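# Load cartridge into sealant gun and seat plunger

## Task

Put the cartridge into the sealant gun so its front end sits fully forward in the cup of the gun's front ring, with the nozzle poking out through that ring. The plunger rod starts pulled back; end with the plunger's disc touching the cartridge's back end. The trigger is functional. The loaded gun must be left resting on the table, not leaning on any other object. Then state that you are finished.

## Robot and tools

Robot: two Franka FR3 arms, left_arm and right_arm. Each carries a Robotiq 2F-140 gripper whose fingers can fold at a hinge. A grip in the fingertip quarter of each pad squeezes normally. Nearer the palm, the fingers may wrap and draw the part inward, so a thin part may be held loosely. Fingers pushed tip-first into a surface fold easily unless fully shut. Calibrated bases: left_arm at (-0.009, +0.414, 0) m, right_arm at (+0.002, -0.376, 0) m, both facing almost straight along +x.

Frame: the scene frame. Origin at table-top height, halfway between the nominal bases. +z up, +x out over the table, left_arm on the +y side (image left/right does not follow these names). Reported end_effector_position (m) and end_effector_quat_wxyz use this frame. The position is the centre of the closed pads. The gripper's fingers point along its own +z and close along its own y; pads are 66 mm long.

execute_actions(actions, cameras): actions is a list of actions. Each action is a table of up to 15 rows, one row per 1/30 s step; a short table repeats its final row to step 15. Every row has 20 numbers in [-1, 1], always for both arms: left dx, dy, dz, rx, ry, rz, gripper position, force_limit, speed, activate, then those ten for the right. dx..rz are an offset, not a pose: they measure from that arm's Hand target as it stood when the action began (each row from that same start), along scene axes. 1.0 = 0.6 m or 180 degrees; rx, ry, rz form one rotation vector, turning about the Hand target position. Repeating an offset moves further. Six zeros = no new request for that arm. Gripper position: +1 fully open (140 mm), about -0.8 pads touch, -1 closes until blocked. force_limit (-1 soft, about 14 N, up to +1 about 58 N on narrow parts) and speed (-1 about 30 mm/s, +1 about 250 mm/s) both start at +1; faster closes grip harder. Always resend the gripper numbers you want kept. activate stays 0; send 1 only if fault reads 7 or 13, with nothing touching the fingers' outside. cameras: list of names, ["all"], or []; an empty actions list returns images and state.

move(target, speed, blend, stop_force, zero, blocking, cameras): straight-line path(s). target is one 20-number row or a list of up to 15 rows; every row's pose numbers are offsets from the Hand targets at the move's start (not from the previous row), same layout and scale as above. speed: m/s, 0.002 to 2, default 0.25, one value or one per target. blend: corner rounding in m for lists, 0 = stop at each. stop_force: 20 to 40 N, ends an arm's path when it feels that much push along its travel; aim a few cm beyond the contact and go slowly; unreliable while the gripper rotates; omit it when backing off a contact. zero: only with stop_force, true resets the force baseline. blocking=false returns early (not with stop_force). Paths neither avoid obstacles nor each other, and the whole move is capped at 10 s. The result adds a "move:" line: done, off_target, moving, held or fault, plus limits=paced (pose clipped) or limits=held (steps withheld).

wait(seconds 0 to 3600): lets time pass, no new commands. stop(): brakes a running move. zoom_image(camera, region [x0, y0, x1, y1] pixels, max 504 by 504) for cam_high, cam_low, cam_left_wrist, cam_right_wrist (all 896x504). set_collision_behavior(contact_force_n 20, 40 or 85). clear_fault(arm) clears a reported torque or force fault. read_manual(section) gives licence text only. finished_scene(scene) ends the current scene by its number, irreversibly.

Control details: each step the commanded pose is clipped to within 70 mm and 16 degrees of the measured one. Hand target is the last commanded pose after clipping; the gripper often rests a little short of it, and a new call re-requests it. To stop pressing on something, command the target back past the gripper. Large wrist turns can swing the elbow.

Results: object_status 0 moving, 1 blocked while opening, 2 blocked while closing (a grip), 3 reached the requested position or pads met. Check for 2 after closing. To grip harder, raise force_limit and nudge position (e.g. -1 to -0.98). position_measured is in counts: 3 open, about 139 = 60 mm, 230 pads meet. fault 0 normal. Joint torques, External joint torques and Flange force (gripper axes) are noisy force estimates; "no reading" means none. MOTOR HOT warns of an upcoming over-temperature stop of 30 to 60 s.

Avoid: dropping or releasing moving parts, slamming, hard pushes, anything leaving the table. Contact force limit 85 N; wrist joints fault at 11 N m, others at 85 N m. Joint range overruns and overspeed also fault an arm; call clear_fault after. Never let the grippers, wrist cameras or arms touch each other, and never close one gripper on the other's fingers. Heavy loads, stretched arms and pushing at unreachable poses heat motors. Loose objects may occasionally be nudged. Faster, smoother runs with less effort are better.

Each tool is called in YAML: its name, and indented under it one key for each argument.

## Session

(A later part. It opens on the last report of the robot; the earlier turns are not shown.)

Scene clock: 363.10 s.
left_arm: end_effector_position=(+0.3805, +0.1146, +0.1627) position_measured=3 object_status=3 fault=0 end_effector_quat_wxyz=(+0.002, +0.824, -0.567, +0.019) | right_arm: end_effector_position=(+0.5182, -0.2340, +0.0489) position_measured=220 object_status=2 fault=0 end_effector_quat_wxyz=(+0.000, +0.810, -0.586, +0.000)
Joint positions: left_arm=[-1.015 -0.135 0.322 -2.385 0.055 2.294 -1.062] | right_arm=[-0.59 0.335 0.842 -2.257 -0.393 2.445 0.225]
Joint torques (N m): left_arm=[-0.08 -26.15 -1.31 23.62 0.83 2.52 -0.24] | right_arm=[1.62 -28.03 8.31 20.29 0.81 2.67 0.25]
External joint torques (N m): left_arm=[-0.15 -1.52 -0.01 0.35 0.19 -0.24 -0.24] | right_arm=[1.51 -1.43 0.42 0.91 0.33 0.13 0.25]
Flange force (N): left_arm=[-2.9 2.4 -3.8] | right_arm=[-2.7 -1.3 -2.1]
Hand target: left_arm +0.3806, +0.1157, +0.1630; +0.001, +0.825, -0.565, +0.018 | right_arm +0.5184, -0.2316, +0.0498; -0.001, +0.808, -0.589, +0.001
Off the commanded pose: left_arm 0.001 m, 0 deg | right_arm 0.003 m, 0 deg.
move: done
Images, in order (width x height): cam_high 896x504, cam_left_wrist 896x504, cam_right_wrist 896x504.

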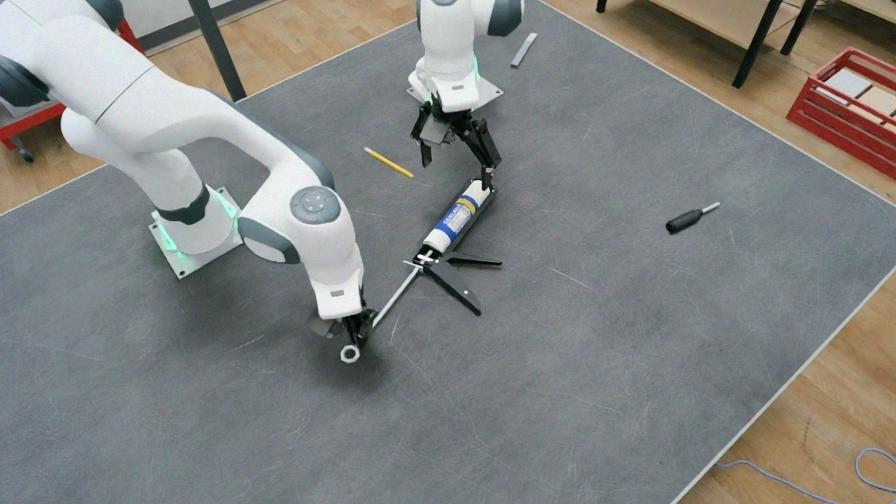

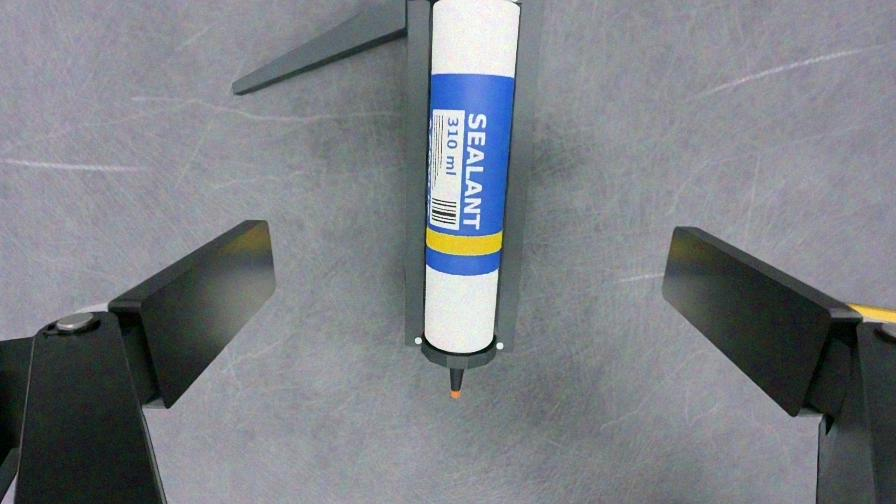

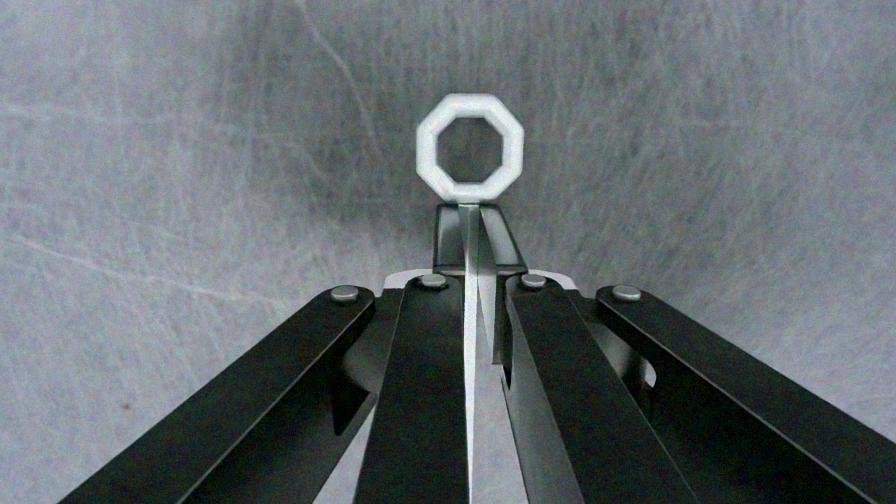

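move:
  target:
    - [-0.0048,-0.0016,-0.2,0.0115,0.004,-0.008,1,-0.2,-1,0,0,0,0,0,0,0,-1,-0.5,-1,0]
    - [-0.0048,-0.0016,-0.2,0.0115,0.004,-0.008,-1,-0.2,-1,0,0,0,0,0,0,0,-1,-0.5,-1,0]
  speed: 0.15

wait:
  seconds: 0.8
  cameras: ["cam_left_wrist"]

move:
  target: [0,0,0,0,0,0,-1,-0.2,-1,0,-0.0105,0.033,0,0,0,0,-1,-0.5,-1,0]
  speed: 0.02
  stop_force: 22
  cameras: ["cam_right_wrist","cam_left_wrist","cam_high"]

zoom_image:
  camera: "cam_high"
  region: [400, 170, 500, 270]

Scene clock: 381.53 s.
left_arm: end_effector_position=(+0.3771, +0.1132, +0.0451) position_measured=136 object_status=0 fault=0 end_effector_quat_wxyz=(-0.010, +0.817, -0.577, +0.003) | right_arm: end_effector_position=(+0.5186, -0.2347, +0.0490) position_measured=220 object_status=2 fault=0 end_effector_quat_wxyz=(+0.000, +0.808, -0.589, +0.000)
Joint positions: left_arm=[-1.016 0.121 0.305 -2.44 -0.028 2.561 -0.996] | right_arm=[-0.59 0.334 0.841 -2.257 -0.393 2.446 0.23]
Joint torques (N m): left_arm=[0.48 -28.36 1.72 19.34 -0.08 3.54 0.08] | right_arm=[1.38 -27.68 9.29 19.87 0.76 2.42 0.06]
External joint torques (N m): left_arm=[0.64 1.55 0.71 -0.22 -0.53 0.87 0.08] | right_arm=[1.46 -1.11 1.59 0.48 0.28 -0.12 0.06]
Flange force (N): left_arm=[1.6 -2.9 6.8] | right_arm=[-2.8 1.1 -4.5]
Hand target: left_arm +0.3777, +0.1147, +0.0430; -0.010, +0.818, -0.576, +0.003 | right_arm +0.5184, -0.2316, +0.0498; -0.001, +0.808, -0.589, +0.001
Off the commanded pose: left_arm 0.003 m, 0 deg | right_arm 0.003 m, 0 deg.
move: done

Scene clock: 382.33 s.
left_arm: end_effector_position=(+0.3771, +0.1132, +0.0451) position_measured=136 object_status=2 fault=0 end_effector_quat_wxyz=(-0.010, +0.817, -0.577, +0.003) | right_arm: end_effector_position=(+0.5186, -0.2347, +0.0490) position_measured=220 object_status=2 fault=0 end_effector_quat_wxyz=(+0.000, +0.808, -0.589, +0.000)
Joint positions: left_arm=[-1.016 0.121 0.305 -2.44 -0.028 2.561 -0.996] | right_arm=[-0.59 0.334 0.841 -2.257 -0.393 2.446 0.23]
Joint torques (N m): left_arm=[0.59 -28.41 1.76 19.31 -0.1 3.54 -0.02] | right_arm=[1.37 -27.71 9.31 19.93 0.77 2.42 0.04]
External joint torques (N m): left_arm=[0.58 1.47 0.58 -0.23 -0.53 0.86 -0.02] | right_arm=[1.24 -1.11 1.42 0.56 0.3 -0.13 0.04]
Flange force (N): left_arm=[1.6 -2.4 6.5] | right_arm=[-2.3 1.0 -4.6]
Hand target: left_arm +0.3777, +0.1147, +0.0430; -0.010, +0.818, -0.576, +0.003 | right_arm +0.5184, -0.2316, +0.0498; -0.001, +0.808, -0.589, +0.001
Tool commands: left_gripper/position=-1.0 left_gripper/force_limit=-0.2 left_gripper/speed=-1.0 left_gripper/activate=+0.0 right_gripper/position=-1.0 right_gripper/force_limit=-0.5 right_gripper/speed=-1.0 right_gripper/activate=+0.0
Off the commanded pose: left_arm 0.003 m, 0 deg | right_arm 0.003 m, 0 deg.
wait: 0.80 s; at rest by 0.17 s

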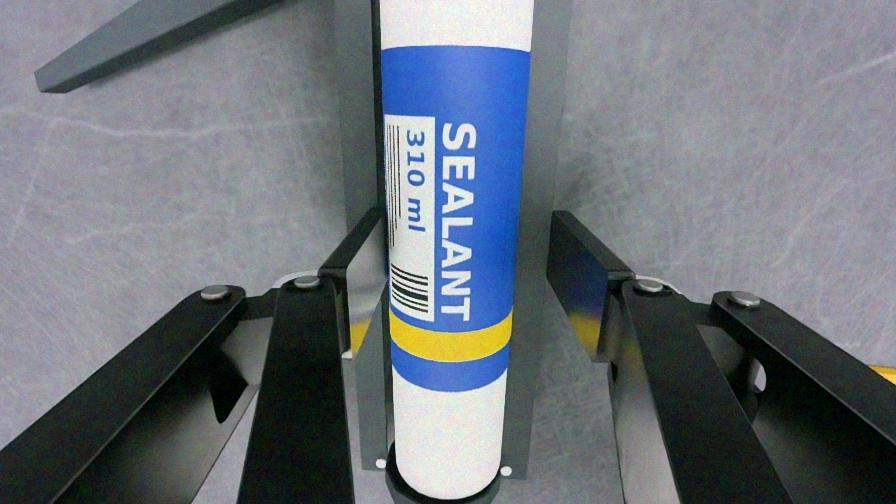

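Scene clock: 384.47 s.
left_arm: end_effector_position=(+0.3775, +0.1148, +0.0452) position_measured=136 object_status=2 fault=0 end_effector_quat_wxyz=(-0.010, +0.816, -0.577, +0.002) | right_arm: end_effector_position=(+0.5165, -0.2285, +0.0498) position_measured=220 object_status=2 fault=0 end_effector_quat_wxyz=(+0.004, +0.805, -0.593, +0.004)
Joint positions: left_arm=[-1.015 0.12 0.308 -2.44 -0.028 2.559 -0.991] | right_arm=[-0.56 0.326 0.828 -2.257 -0.394 2.442 0.258]
Joint torques (N m): left_arm=[-0.57 -27.94 0.99 19.46 -0.76 3.91 -0.19] | right_arm=[7.33 -25.12 15.07 18.9 2.87 3.49 0.42]
External joint torques (N m): left_arm=[-0.56 1.76 -0.17 0.03 -1.2 1.26 -0.19] | right_arm=[7.33 1.69 7.55 -0.65 2.38 0.94 0.42]
Flange force (N): left_arm=[4.3 -1.5 8.9] | right_arm=[-14.2 -0.1 -3.9]
Hand target: left_arm +0.3777, +0.1147, +0.0430; -0.010, +0.818, -0.576, +0.003 | right_arm +0.5121, -0.2118, +0.0498; -0.001, +0.808, -0.589, +0.001
Off the commanded pose: left_arm 0.002 m, 0 deg | right_arm 0.017 m, 1 deg.
move: off_target (right_arm)
Images, in order (width x height): cam_high 896x504, cam_left_wrist 896x504, cam_right_wrist 896x504.

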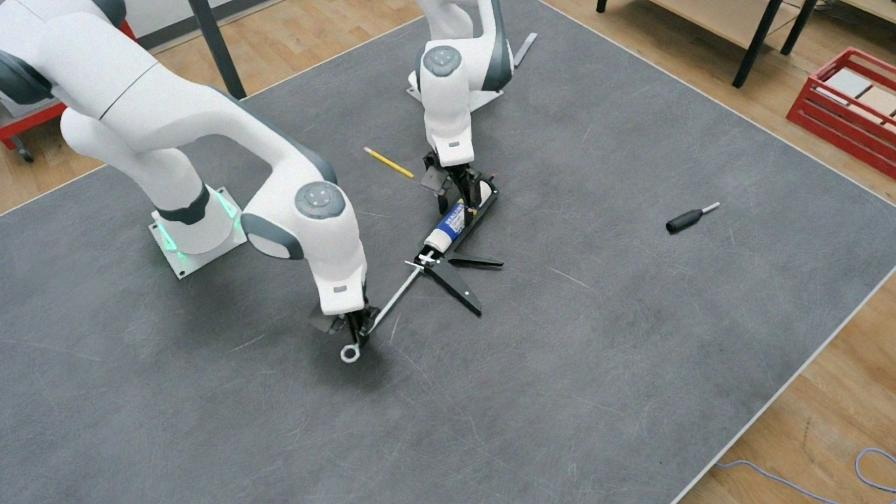

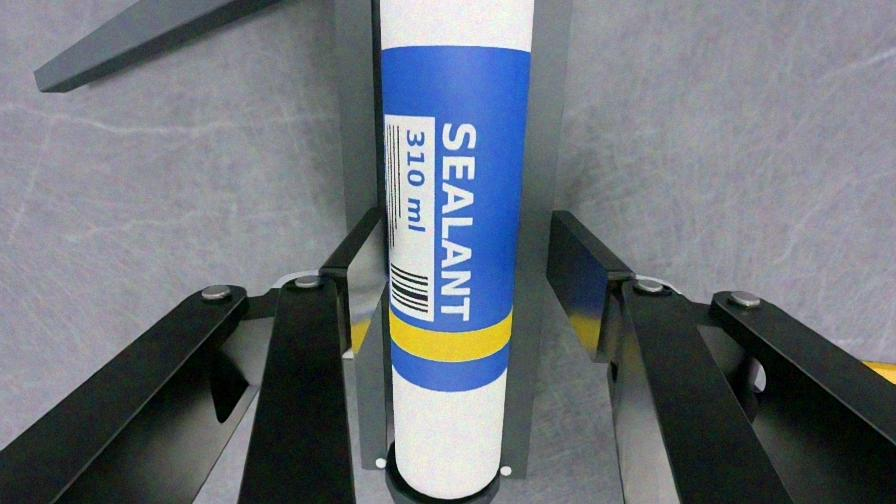

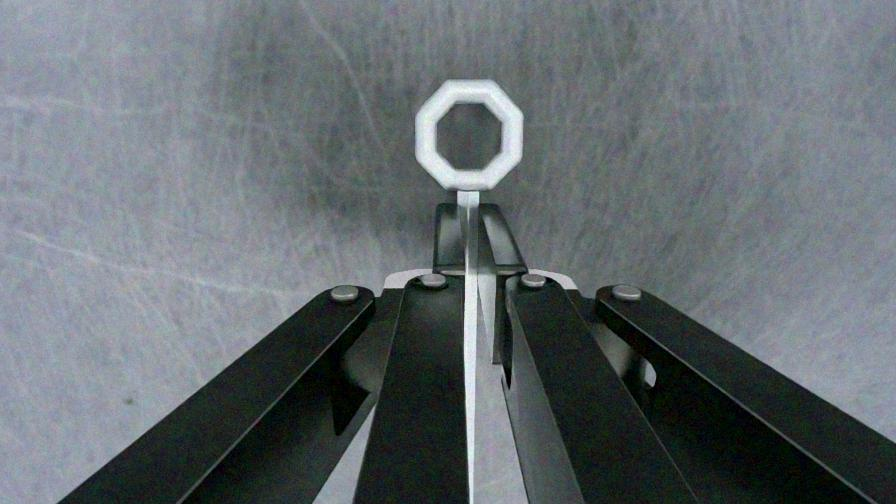

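Scaled by 5.040 from the camera's image (finer frame: 1280x720).

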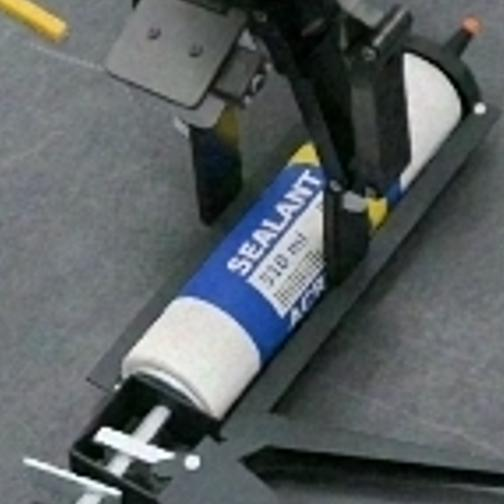

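move:
  target:
    - [0,0,0,0,0,0,-1,-0.2,-1,0,0.0073,-0.0278,0,0,0,0,0.2,-0.5,0,0]
    - [0,0,0,0,0,0,-1,-0.2,-1,0,0.0465,-0.152,-0.003,0,0,0,0.2,-0.5,0,0]
    - [0,0,0,0,0,0,-1,-0.2,-1,0,0.0465,-0.152,-0.003,0,0,0,-1,-0.5,0,0]
  speed: 0.1

wait:
  seconds: 0.8
  cameras: ["cam_right_wrist"]

Scene clock: 398.23 s.
left_arm: end_effector_position=(+0.3776, +0.1147, +0.0452) position_measured=136 object_status=2 fault=0 end_effector_quat_wxyz=(-0.010, +0.816, -0.577, +0.003) | right_arm: end_effector_position=(+0.5400, -0.3021, +0.0482) position_measured=233 object_status=3 fault=0 end_effector_quat_wxyz=(-0.002, +0.806, -0.592, +0.000)
Joint positions: left_arm=[-1.015 0.12 0.308 -2.44 -0.028 2.559 -0.991] | right_arm=[-0.71 0.357 0.832 -2.233 -0.408 2.44 0.114]
Joint velocities: left_arm=[within noise] | right_arm=[0 0.001 -0.001 0 -0.001 0 -0.004]
Joint torques (N m): left_arm=[0.1 -29.18 1.03 19.48 -0.28 3.26 -0.19] | right_arm=[0.05 -27.81 8.11 20.5 0.5 2.22 -0.29]
External joint torques (N m): left_arm=[0.2 0.63 -0.04 -0.11 -0.72 0.59 -0.19] | right_arm=[0.02 -0.27 -0.21 1.01 0.02 -0.37 -0.29]
Flange force (N): left_arm=[1.2 -0.7 3.9] | right_arm=[1.2 -3.6 -1.4]
Hand target: left_arm +0.3777, +0.1147, +0.0430; -0.010, +0.818, -0.576, +0.003 | right_arm +0.5400, -0.3030, +0.0480; -0.001, +0.808, -0.589, +0.001
Off the commanded pose: left_arm 0.002 m, 0 deg | right_arm 0.001 m, 0 deg.
move: done

Scene clock: 399.03 s.
left_arm: end_effector_position=(+0.3776, +0.1147, +0.0452) position_measured=136 object_status=2 fault=0 end_effector_quat_wxyz=(-0.010, +0.816, -0.577, +0.003) | right_arm: end_effector_position=(+0.5400, -0.3021, +0.0482) position_measured=233 object_status=3 fault=0 end_effector_quat_wxyz=(-0.002, +0.806, -0.592, +0.000)
Joint positions: left_arm=[-1.015 0.12 0.308 -2.44 -0.028 2.559 -0.991] | right_arm=[-0.71 0.357 0.832 -2.233 -0.408 2.44 0.114]
Joint torques (N m): left_arm=[0.14 -29.12 1.07 19.5 -0.29 3.27 -0.18] | right_arm=[0 -27.8 8.12 20.52 0.51 2.23 -0.23]
External joint torques (N m): left_arm=[0.08 0.75 -0.17 -0.05 -0.72 0.6 -0.17] | right_arm=[-0.08 -0.33 -0.22 1.15 0.02 -0.34 -0.23]
Flange force (N): left_arm=[1.8 -0.7 4.3] | right_arm=[1.3 -3.7 -1.6]
Hand target: left_arm +0.3777, +0.1147, +0.0430; -0.010, +0.818, -0.576, +0.003 | right_arm +0.5400, -0.3030, +0.0480; -0.001, +0.808, -0.589, +0.001
Tool commands: left_gripper/position=-1.0 left_gripper/force_limit=-0.2 left_gripper/speed=-1.0 left_gripper/activate=+0.0 right_gripper/position=-1.0 right_gripper/force_limit=-0.5 right_gripper/speed=+0.0 right_gripper/activate=+0.0
Off the commanded pose: left_arm 0.002 m, 0 deg | right_arm 0.001 m, 0 deg.
wait: 0.80 s; at rest by 0.17 s

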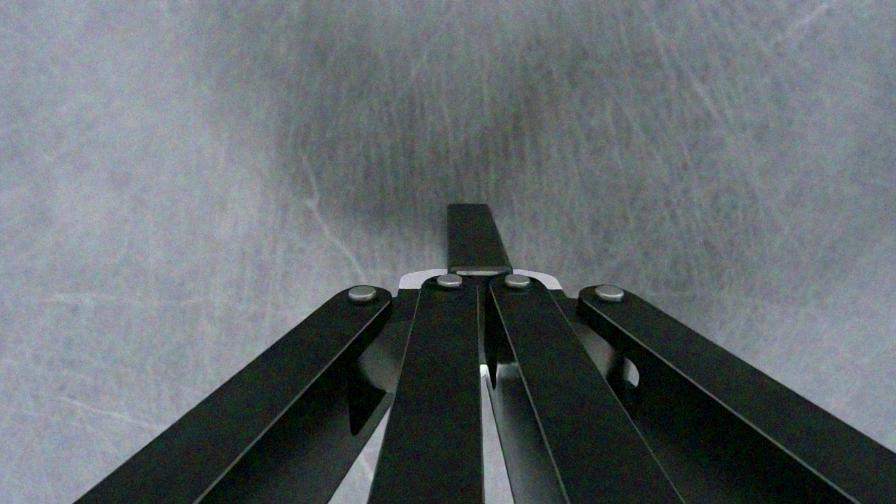

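Push.

move:
  target: [0,0,0,0,0,0,-1,-0.2,-1,0,-0.025,0.079,0,0,0,0,-1,-0.5,0,0]
  speed: 0.02
  stop_force: 40
  cameras: ["cam_right_wrist","cam_left_wrist","cam_high"]

zoom_image:
  camera: "cam_high"
  region: [330, 170, 510, 370]

Scene clock: 405.67 s.
left_arm: end_effector_position=(+0.3775, +0.1201, +0.0453) position_measured=136 object_status=2 fault=0 end_effector_quat_wxyz=(-0.011, +0.817, -0.576, -0.002) | right_arm: end_effector_position=(+0.5328, -0.2884, +0.0497) position_measured=233 object_status=3 fault=0 end_effector_quat_wxyz=(+0.006, +0.797, -0.603, +0.009)
Joint positions: left_arm=[-1.015 0.118 0.316 -2.441 -0.027 2.548 -0.986] | right_arm=[-0.665 0.332 0.822 -2.25 -0.415 2.441 0.188]
Joint torques (N m): left_arm=[-2.89 -26.44 -1.37 20.04 -1.22 5.53 -0.44] | right_arm=[12.81 -22.73 23.45 16.07 4.37 3.68 0.14]
External joint torques (N m): left_arm=[-2.76 3.13 -2.41 0.53 -1.67 2.89 -0.44] | right_arm=[12.89 4.45 15.89 -3.56 3.88 1.12 0.14]
Flange force (N): left_arm=[10.5 0.5 17.0] | right_arm=[-25.3 4.9 -9.9]
Hand target: left_arm +0.3777, +0.1147, +0.0430; -0.010, +0.818, -0.576, +0.003 | right_arm +0.5250, -0.2556, +0.0480; -0.001, +0.808, -0.589, +0.001
Off the commanded pose: left_arm 0.006 m, 1 deg | right_arm 0.034 m, 2 deg.
move: off_target (right_arm)
Images, in order (width x height): cam_high 896x504, cam_left_wrist 896x504, cam_right_wrist 896x504.

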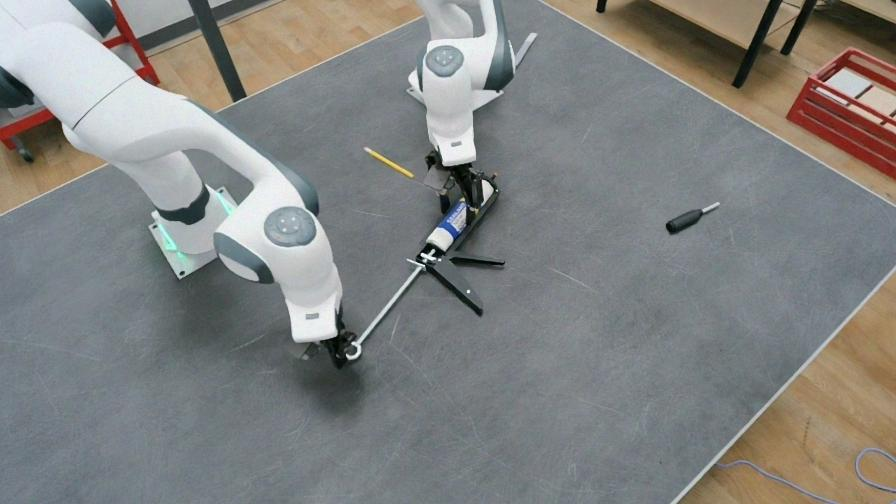

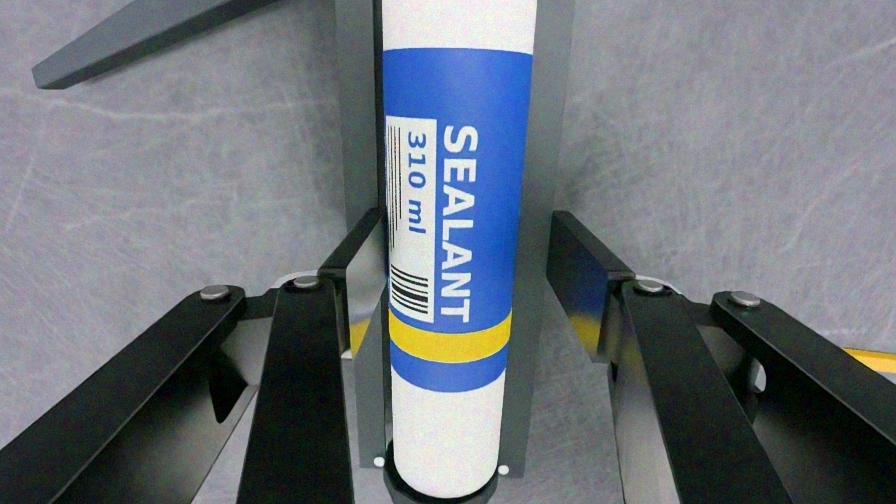

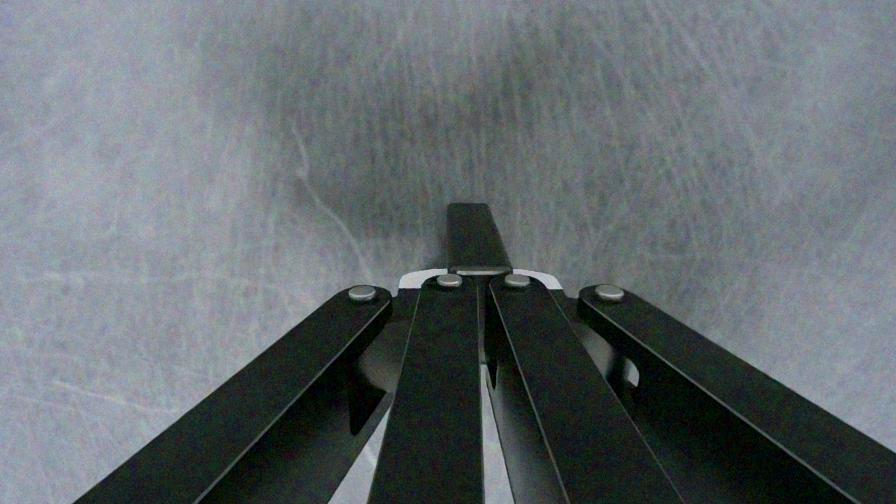

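Scaled by 2.520 from the camera's image (finer frame: 1280x720).

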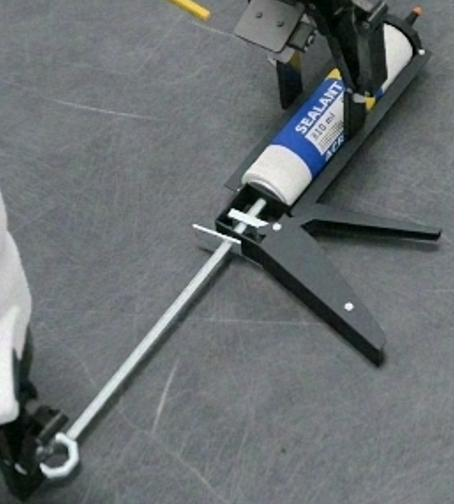

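zoom_image:
  camera: "cam_high"
  region: [400, 220, 460, 280]

zoom_image:
  camera: "cam_left_wrist"
  region: [330, 404, 560, 504]

Scaled by 8.400 from the camera's image (finer frame: 1280x720).

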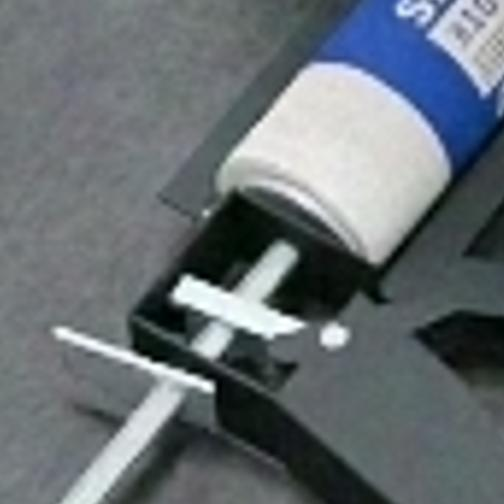

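Scaled by 2.191 from the camera's image (finer frame: 1280x720).

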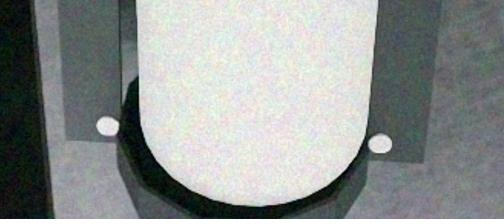

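move:
  target:
    - [0,0,0,0,0,0,-1,-0.2,-1,0,0.018,-0.068,0,0,0,0,-1,-0.5,0,0]
    - [0,0,0,0,0,0,0.5,-0.2,0,0,0.018,-0.068,0,0,0,0,0.2,-0.5,0,0]
    - [0,0,0.05,0,0,0,0.5,-0.2,0,0,-0.016,0.0385,0,0,0,0,0.2,-0.5,0,0]
    - [-0.025,0.078,0.05,0,0,0,0.5,-0.2,0,0,-0.016,0.0385,0,0,0,0,-1,0,-0.5,0]
    - [-0.025,0.078,0.025,0,0,0,0.5,-0.2,0,0,-0.016,0.0385,0,0,0,0,-1,0,-0.5,0]
  speed: 0.12
  cameras: ["cam_right_wrist","cam_left_wrist","cam_high"]

Scene clock: 426.80 s.
left_arm: end_effector_position=(+0.3624, +0.1622, +0.0587) position_measured=66 object_status=3 fault=0 end_effector_quat_wxyz=(-0.011, +0.819, -0.574, +0.002) | right_arm: end_effector_position=(+0.5161, -0.2324, +0.0481) position_measured=221 object_status=2 fault=0 end_effector_quat_wxyz=(-0.001, +0.807, -0.590, +0.001)
Joint positions: left_arm=[-0.988 -0.017 0.35 -2.569 0.05 2.556 -0.995] | right_arm=[-0.606 0.335 0.86 -2.267 -0.404 2.454 0.245]
Joint velocities: left_arm=[0 0.001 -0.001 -0.001 0 0.004 0.005] | right_arm=[within noise]
Joint torques (N m): left_arm=[-0.24 -25.9 -0.06 19.72 -0.11 2.87 0.31] | right_arm=[-0.47 -26.65 8.45 19.44 0.19 2.05 -0.3]
External joint torques (N m): left_arm=[-0.28 -0.87 0.07 0.07 -0.54 0.21 0.31] | right_arm=[-0.44 -0.51 0.56 0.02 -0.28 -0.52 -0.3]
Flange force (N): left_arm=[-1.0 0.1 -0.6] | right_arm=[1.0 2.2 -3.9]
Hand target: left_arm +0.3627, +0.1615, +0.0580; -0.010, +0.818, -0.576, +0.003 | right_arm +0.5154, -0.2325, +0.0480; -0.001, +0.808, -0.589, +0.001
Off the commanded pose: left_arm 0.001 m, 0 deg | right_arm 0.001 m, 0 deg.
move: done
Images, in order (width x height): cam_high 896x504, cam_left_wrist 896x504, cam_right_wrist 896x504.

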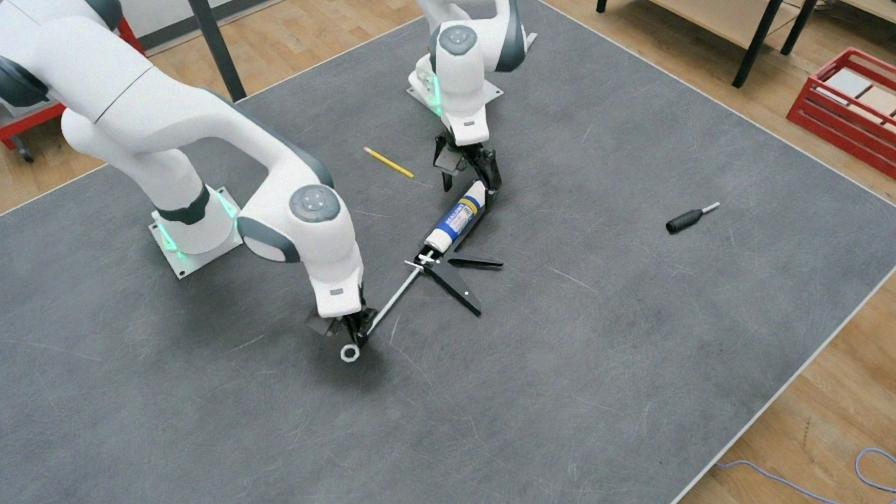

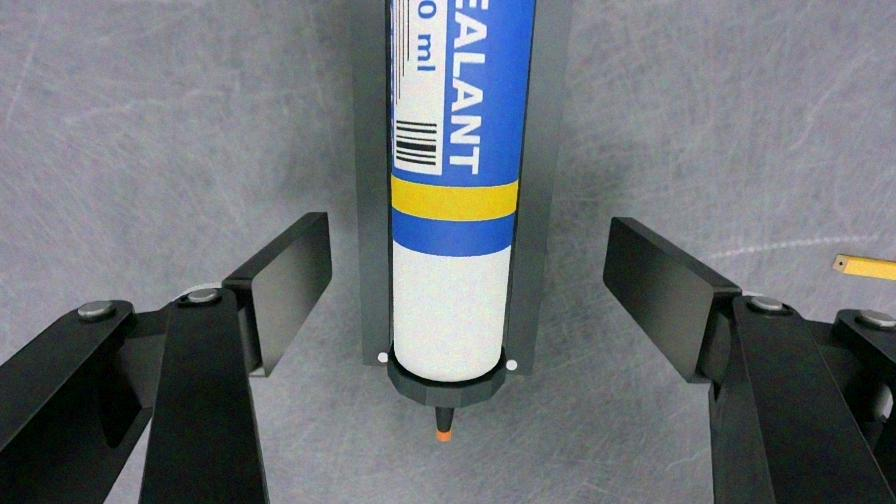

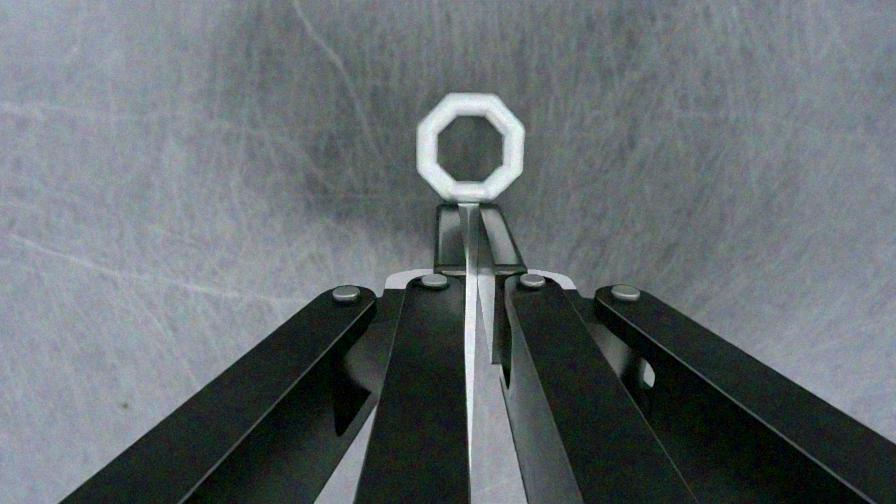

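move:
  target:
    - [0.0095,0.0033,-0.002,0,0,0,0.5,-0.2,0,0,0,0,0,0,0,0,-1,0,-0.5,0]
    - [0.0095,0.0033,-0.002,0,0,0,-1,0.2,-1,0,0,0,0,0,0,0,-1,0,-0.5,0]
  speed: 0.1

wait:
  seconds: 1

move:
  target:
    - [0,0,0.012,0,0,0,-1,0.2,-1,0,0,0,0,0,0,0,-1,0,-0.5,0]
    - [-0.0125,0.0375,0.012,0,0,0,-1,0.2,-1,0,0,0,0,0,0,0,-1,0,-0.5,0]
  speed: 0.03
  cameras: ["cam_right_wrist","cam_left_wrist","cam_high"]

zoom_image:
  camera: "cam_high"
  region: [400, 170, 510, 280]

Scene clock: 435.77 s.
left_arm: end_effector_position=(+0.3680, +0.1634, +0.0577) position_measured=168 object_status=0 fault=0 end_effector_quat_wxyz=(-0.011, +0.818, -0.575, +0.002) | right_arm: end_effector_position=(+0.5162, -0.2327, +0.0481) position_measured=221 object_status=2 fault=0 end_effector_quat_wxyz=(-0.001, +0.807, -0.590, +0.001)
Joint positions: left_arm=[-0.986 -0.005 0.356 -2.558 0.042 2.558 -0.976] | right_arm=[-0.606 0.335 0.86 -2.267 -0.404 2.454 0.245]
Joint torques (N m): left_arm=[-0.4 -24.98 0.29 19.68 -0.11 3.26 0.18] | right_arm=[-0.31 -26.63 8.56 19.74 0.38 2.3 -0.28]
External joint torques (N m): left_arm=[-0.4 0.39 0.34 -0.01 -0.55 0.58 0.18] | right_arm=[-0.28 -0.58 0.69 0.44 -0.1 -0.26 -0.28]
Flange force (N): left_arm=[1.3 -1.3 3.7] | right_arm=[0.8 1.5 -4.2]
Hand target: left_arm +0.3684, +0.1635, +0.0568; -0.010, +0.818, -0.576, +0.003 | right_arm +0.5154, -0.2325, +0.0480; -0.001, +0.808, -0.589, +0.001
Off the commanded pose: left_arm 0.001 m, 0 deg | right_arm 0.001 m, 0 deg.
move: done

Scene clock: 436.77 s.
left_arm: end_effector_position=(+0.3680, +0.1634, +0.0577) position_measured=168 object_status=2 fault=0 end_effector_quat_wxyz=(-0.011, +0.818, -0.575, +0.002) | right_arm: end_effector_position=(+0.5162, -0.2327, +0.0481) position_measured=221 object_status=2 fault=0 end_effector_quat_wxyz=(-0.001, +0.807, -0.590, +0.001)
Joint positions: left_arm=[-0.986 -0.005 0.356 -2.558 0.042 2.558 -0.976] | right_arm=[-0.606 0.335 0.86 -2.267 -0.404 2.454 0.245]
Joint torques (N m): left_arm=[-0.42 -24.99 0.37 19.7 -0.11 3.28 0.24] | right_arm=[-0.3 -26.61 8.56 19.75 0.37 2.3 -0.29]
External joint torques (N m): left_arm=[-0.35 0.37 0.49 0.06 -0.55 0.61 0.24] | right_arm=[-0.09 -0.5 0.84 0.33 -0.11 -0.27 -0.29]
Flange force (N): left_arm=[1.2 -1.7 3.8] | right_arm=[0.4 1.5 -4.0]
Hand target: left_arm +0.3684, +0.1635, +0.0568; -0.010, +0.818, -0.576, +0.003 | right_arm +0.5154, -0.2325, +0.0480; -0.001, +0.808, -0.589, +0.001
Tool commands: left_gripper/position=-1.0 left_gripper/force_limit=+0.2 left_gripper/speed=-1.0 left_gripper/activate=+0.0 right_gripper/position=-1.0 right_gripper/force_limit=+0.0 right_gripper/speed=-0.5 right_gripper/activate=+0.0
Off the commanded pose: left_arm 0.001 m, 0 deg | right_arm 0.001 m, 0 deg.
wait: 1.00 s; at rest by 0.17 s

Scene clock: 438.43 s.
left_arm: end_effector_position=(+0.3608, +0.1795, +0.0643) position_measured=168 object_status=2 fault=0 end_effector_quat_wxyz=(-0.009, +0.817, -0.576, +0.006) | right_arm: end_effector_position=(+0.5124, -0.2224, +0.0475) position_measured=221 object_status=2 fault=0 end_effector_quat_wxyz=(-0.004, +0.810, -0.587, -0.003)
Joint positions: left_arm=[-0.971 -0.069 0.369 -2.611 0.077 2.56 -0.976] | right_arm=[-0.604 0.34 0.873 -2.269 -0.401 2.456 0.25]
Joint velocities: left_arm=[0 -0.001 -0.001 -0.001 0.004 0.003 0.001] | right_arm=[within noise]
Joint torques (N m): left_arm=[3.34 -26.62 2.57 18.07 1.56 1.1 0.24] | right_arm=[-4.5 -28.89 3.45 21.02 -1.29 1.63 -0.45]
External joint torques (N m): left_arm=[3.33 -3.38 3.27 -1.72 1.12 -1.59 0.25] | right_arm=[-4.35 -3.07 -4.52 1.71 -1.77 -0.93 -0.45]
Flange force (N): left_arm=[-18.5 3.3 -14.9] | right_arm=[9.0 0.0 -2.5]
Hand target: left_arm +0.3609, +0.1860, +0.0640; -0.010, +0.818, -0.576, +0.003 | right_arm +0.5154, -0.2325, +0.0480; -0.001, +0.808, -0.589, +0.001
Off the commanded pose: left_arm 0.006 m, 0 deg | right_arm 0.011 m, 1 deg.
move: off_target (left_arm)
Images, in order (width x height): cam_high 896x504, cam_left_wrist 896x504, cam_right_wrist 896x504.

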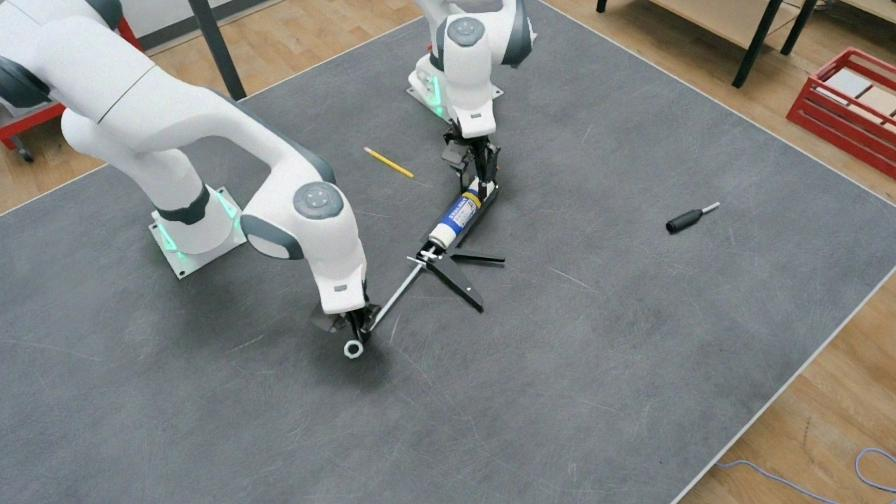

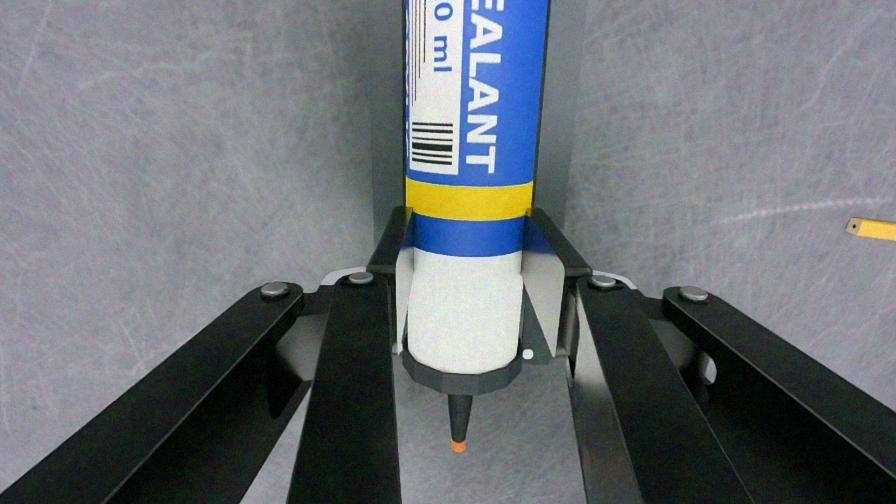

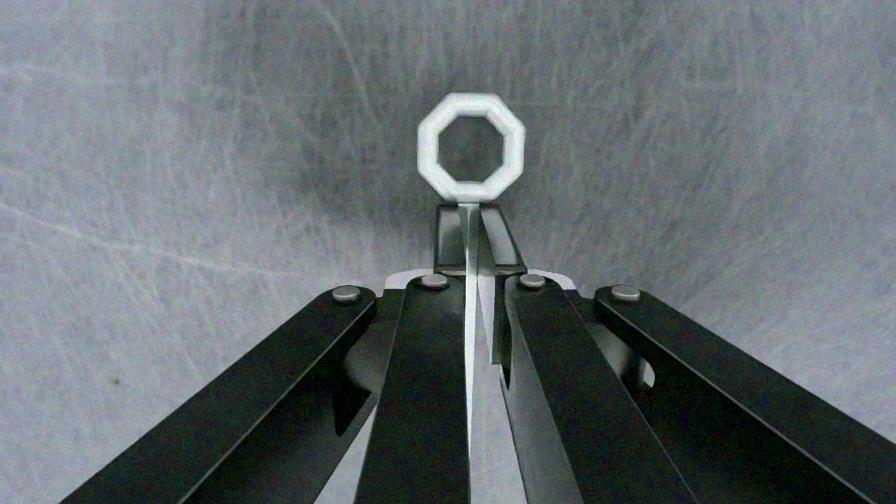

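Scaled by 4.582 from the camera's image (finer frame: 1280x720).

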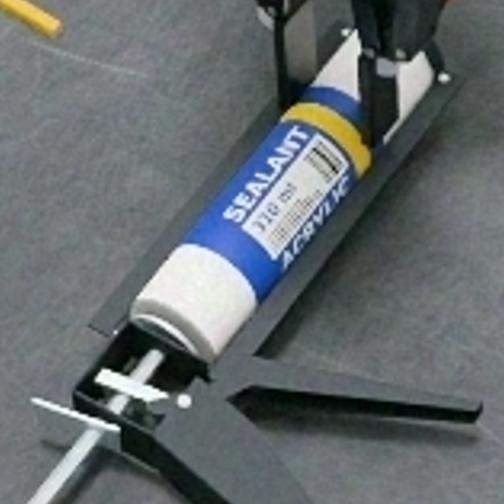

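move:
  target:
    - [0,-0.01,0,0,0,0,0.6,0.2,0,0,0,0,0,0,0,0,-1,0,-0.5,0]
    - [0.017,-0.06,-0.035,0,0,0,0.6,0.2,-1,0,0,0,0,0,0,0,0.2,0,0,0]
    - [0.017,-0.06,-0.035,0,0,0,-1,0.4,-1,0,0.0375,-0.119,0,0,0,0,0.2,0,0,0]
    - [0.017,-0.06,-0.035,0,0,0,-1,0.4,-1,0,0.0375,-0.119,0,0,0,0,-1,0,0,0]
  speed: 0.1

wait:
  seconds: 1
  cameras: ["cam_left_wrist"]

move:
  target: [0,0,0,0,0,0,-1,0.4,-1,0,-0.025,0.079,0,0,0,0,-1,0,0,0]
  speed: 0.02
  stop_force: 40
  cameras: ["cam_right_wrist","cam_left_wrist","cam_high"]

zoom_image:
  camera: "cam_high"
  region: [400, 170, 510, 280]

zoom_image:
  camera: "cam_high"
  region: [400, 220, 460, 280]

Scene clock: 457.60 s.
left_arm: end_effector_position=(+0.3712, +0.1473, +0.0459) position_measured=138 object_status=2 fault=0 end_effector_quat_wxyz=(-0.010, +0.817, -0.576, +0.005) | right_arm: end_effector_position=(+0.5379, -0.3030, +0.0481) position_measured=233 object_status=3 fault=0 end_effector_quat_wxyz=(-0.002, +0.806, -0.592, +0.000)
Joint positions: left_arm=[-0.996 0.054 0.338 -2.528 0.004 2.588 -0.969] | right_arm=[-0.736 0.359 0.856 -2.24 -0.419 2.44 0.121]
Joint torques (N m): left_arm=[0.71 -25.07 1.58 18.22 -0.05 3.19 0.11] | right_arm=[0.03 -27.26 8.32 20.4 0.51 2.22 -0.23]
External joint torques (N m): left_arm=[0.79 2.02 1.11 -1.06 -0.47 0.5 0.11] | right_arm=[0.04 -0.36 -0.12 1.08 0.03 -0.34 -0.23]
Flange force (N): left_arm=[0.3 -2.9 7.7] | right_arm=[1.1 -3.5 -1.7]
Hand target: left_arm +0.3711, +0.1500, +0.0430; -0.010, +0.818, -0.576, +0.003 | right_arm +0.5379, -0.3039, +0.0480; -0.001, +0.808, -0.589, +0.001
Off the commanded pose: left_arm 0.004 m, 0 deg | right_arm 0.001 m, 0 deg.
move: off_target (left_arm); target 2's new numbers were sent with right_arm's hand 0.005 m and 0 deg from that target

Scene clock: 458.60 s.
left_arm: end_effector_position=(+0.3712, +0.1473, +0.0459) position_measured=138 object_status=2 fault=0 end_effector_quat_wxyz=(-0.010, +0.817, -0.576, +0.005) | right_arm: end_effector_position=(+0.5379, -0.3030, +0.0481) position_measured=233 object_status=3 fault=0 end_effector_quat_wxyz=(-0.002, +0.806, -0.592, +0.000)
Joint positions: left_arm=[-0.996 0.054 0.338 -2.528 0.004 2.588 -0.969] | right_arm=[-0.736 0.359 0.856 -2.24 -0.419 2.44 0.121]
Joint torques (N m): left_arm=[0.64 -25.08 1.56 18.25 -0.05 3.19 0.13] | right_arm=[0.01 -27.24 8.31 20.41 0.5 2.23 -0.25]
External joint torques (N m): left_arm=[0.68 1.99 1.04 -0.97 -0.47 0.52 0.13] | right_arm=[-0.16 -0.34 -0.3 1.11 0.02 -0.34 -0.25]
Flange force (N): left_arm=[0.5 -2.9 7.7] | right_arm=[1.4 -3.4 -1.6]
Hand target: left_arm +0.3711, +0.1500, +0.0430; -0.010, +0.818, -0.576, +0.003 | right_arm +0.5379, -0.3039, +0.0480; -0.001, +0.808, -0.589, +0.001
Tool commands: left_gripper/position=-1.0 left_gripper/force_limit=+0.4 left_gripper/speed=-1.0 left_gripper/activate=+0.0 right_gripper/position=-1.0 right_gripper/force_limit=+0.0 right_gripper/speed=+0.0 right_gripper/activate=+0.0
Off the commanded pose: left_arm 0.004 m, 0 deg | right_arm 0.001 m, 0 deg.
wait: 1.00 s; at rest by 0.17 s

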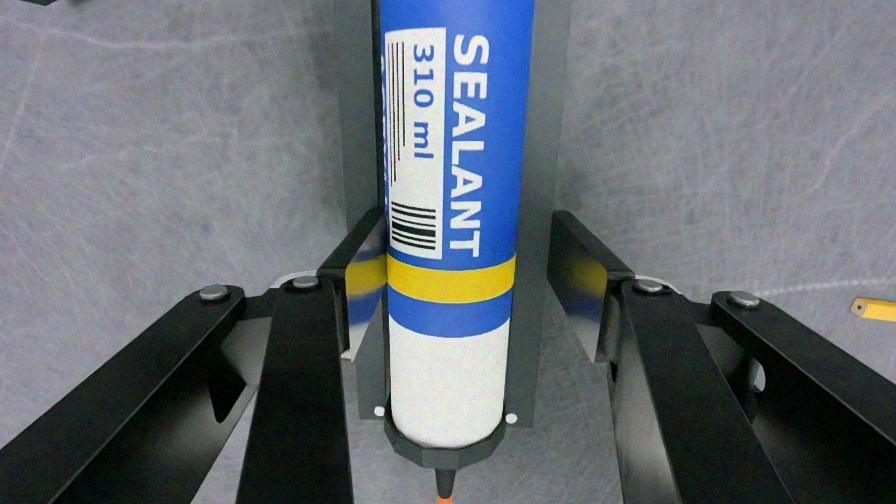

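Scene clock: 462.47 s.
left_arm: end_effector_position=(+0.3720, +0.1505, +0.0463) position_measured=138 object_status=2 fault=0 end_effector_quat_wxyz=(-0.010, +0.816, -0.578, +0.003) | right_arm: end_effector_position=(+0.5295, -0.2829, +0.0497) position_measured=233 object_status=3 fault=0 end_effector_quat_wxyz=(+0.005, +0.799, -0.602, +0.007)
Joint positions: left_arm=[-0.996 0.052 0.344 -2.528 0.004 2.583 -0.96] | right_arm=[-0.684 0.334 0.85 -2.257 -0.422 2.441 0.198]
Joint torques (N m): left_arm=[-1.31 -23.77 -0.31 18.5 -0.84 4.28 -0.4] | right_arm=[10.34 -22.47 20.41 16.35 3.38 3.68 -0.03]
External joint torques (N m): left_arm=[-1.26 3.23 -0.8 -0.81 -1.26 1.6 -0.39] | right_arm=[10.3 4.02 12.52 -3.19 2.9 1.11 -0.03]
Flange force (N): left_arm=[6.6 -0.9 14.8] | right_arm=[-20.0 4.1 -6.2]
Hand target: left_arm +0.3711, +0.1500, +0.0430; -0.010, +0.818, -0.576, +0.003 | right_arm +0.5229, -0.2565, +0.0480; -0.001, +0.808, -0.589, +0.001
Off the commanded pose: left_arm 0.004 m, 0 deg | right_arm 0.027 m, 2 deg.
move: off_target (right_arm)
Images, in order (width x height): cam_high 896x504, cam_left_wrist 896x504, cam_right_wrist 896x504.

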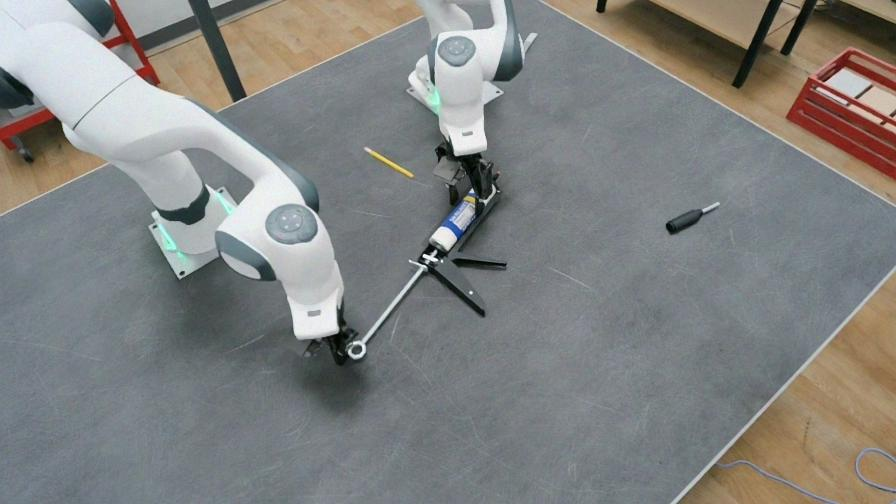

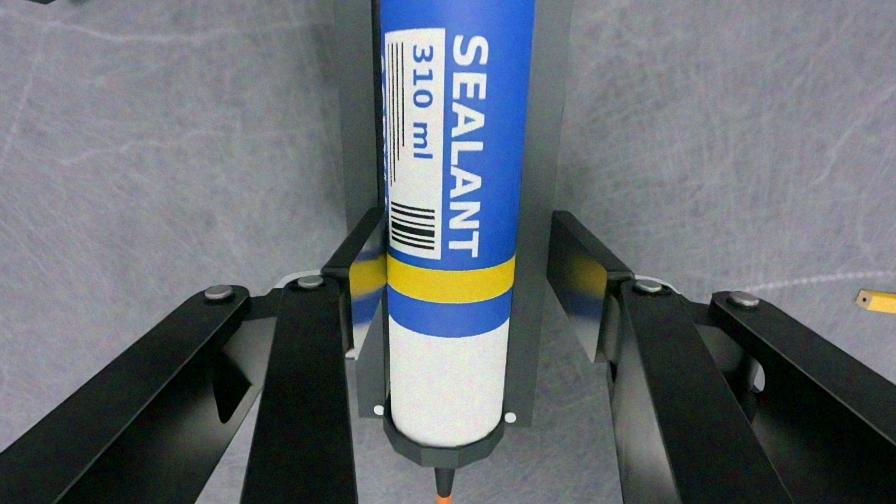

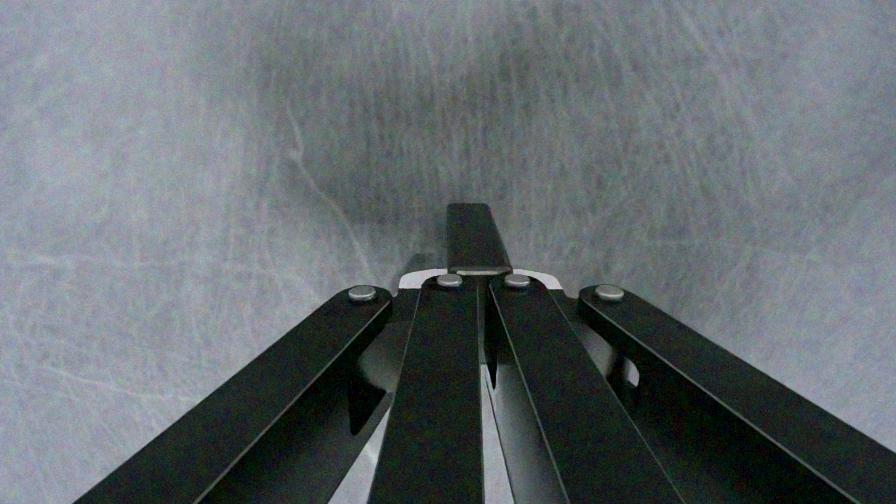

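Scaled by 4.582 from the camera's image (finer frame: 1280x720).

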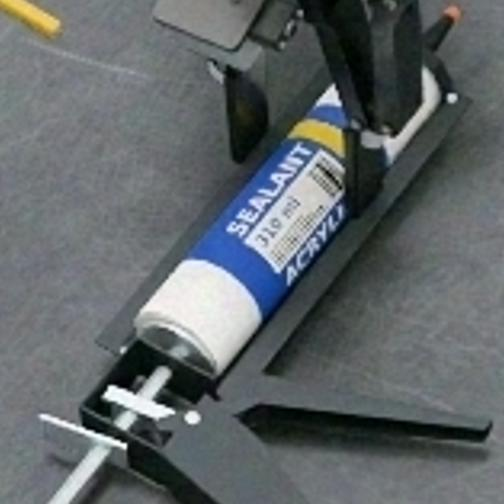

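Scaled by 8.400 from the camera's image (finer frame: 1280x720).

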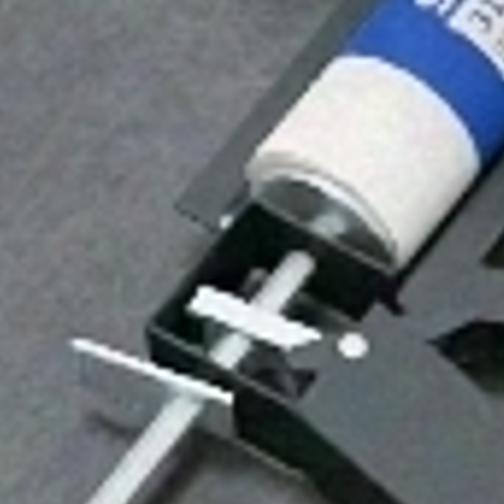

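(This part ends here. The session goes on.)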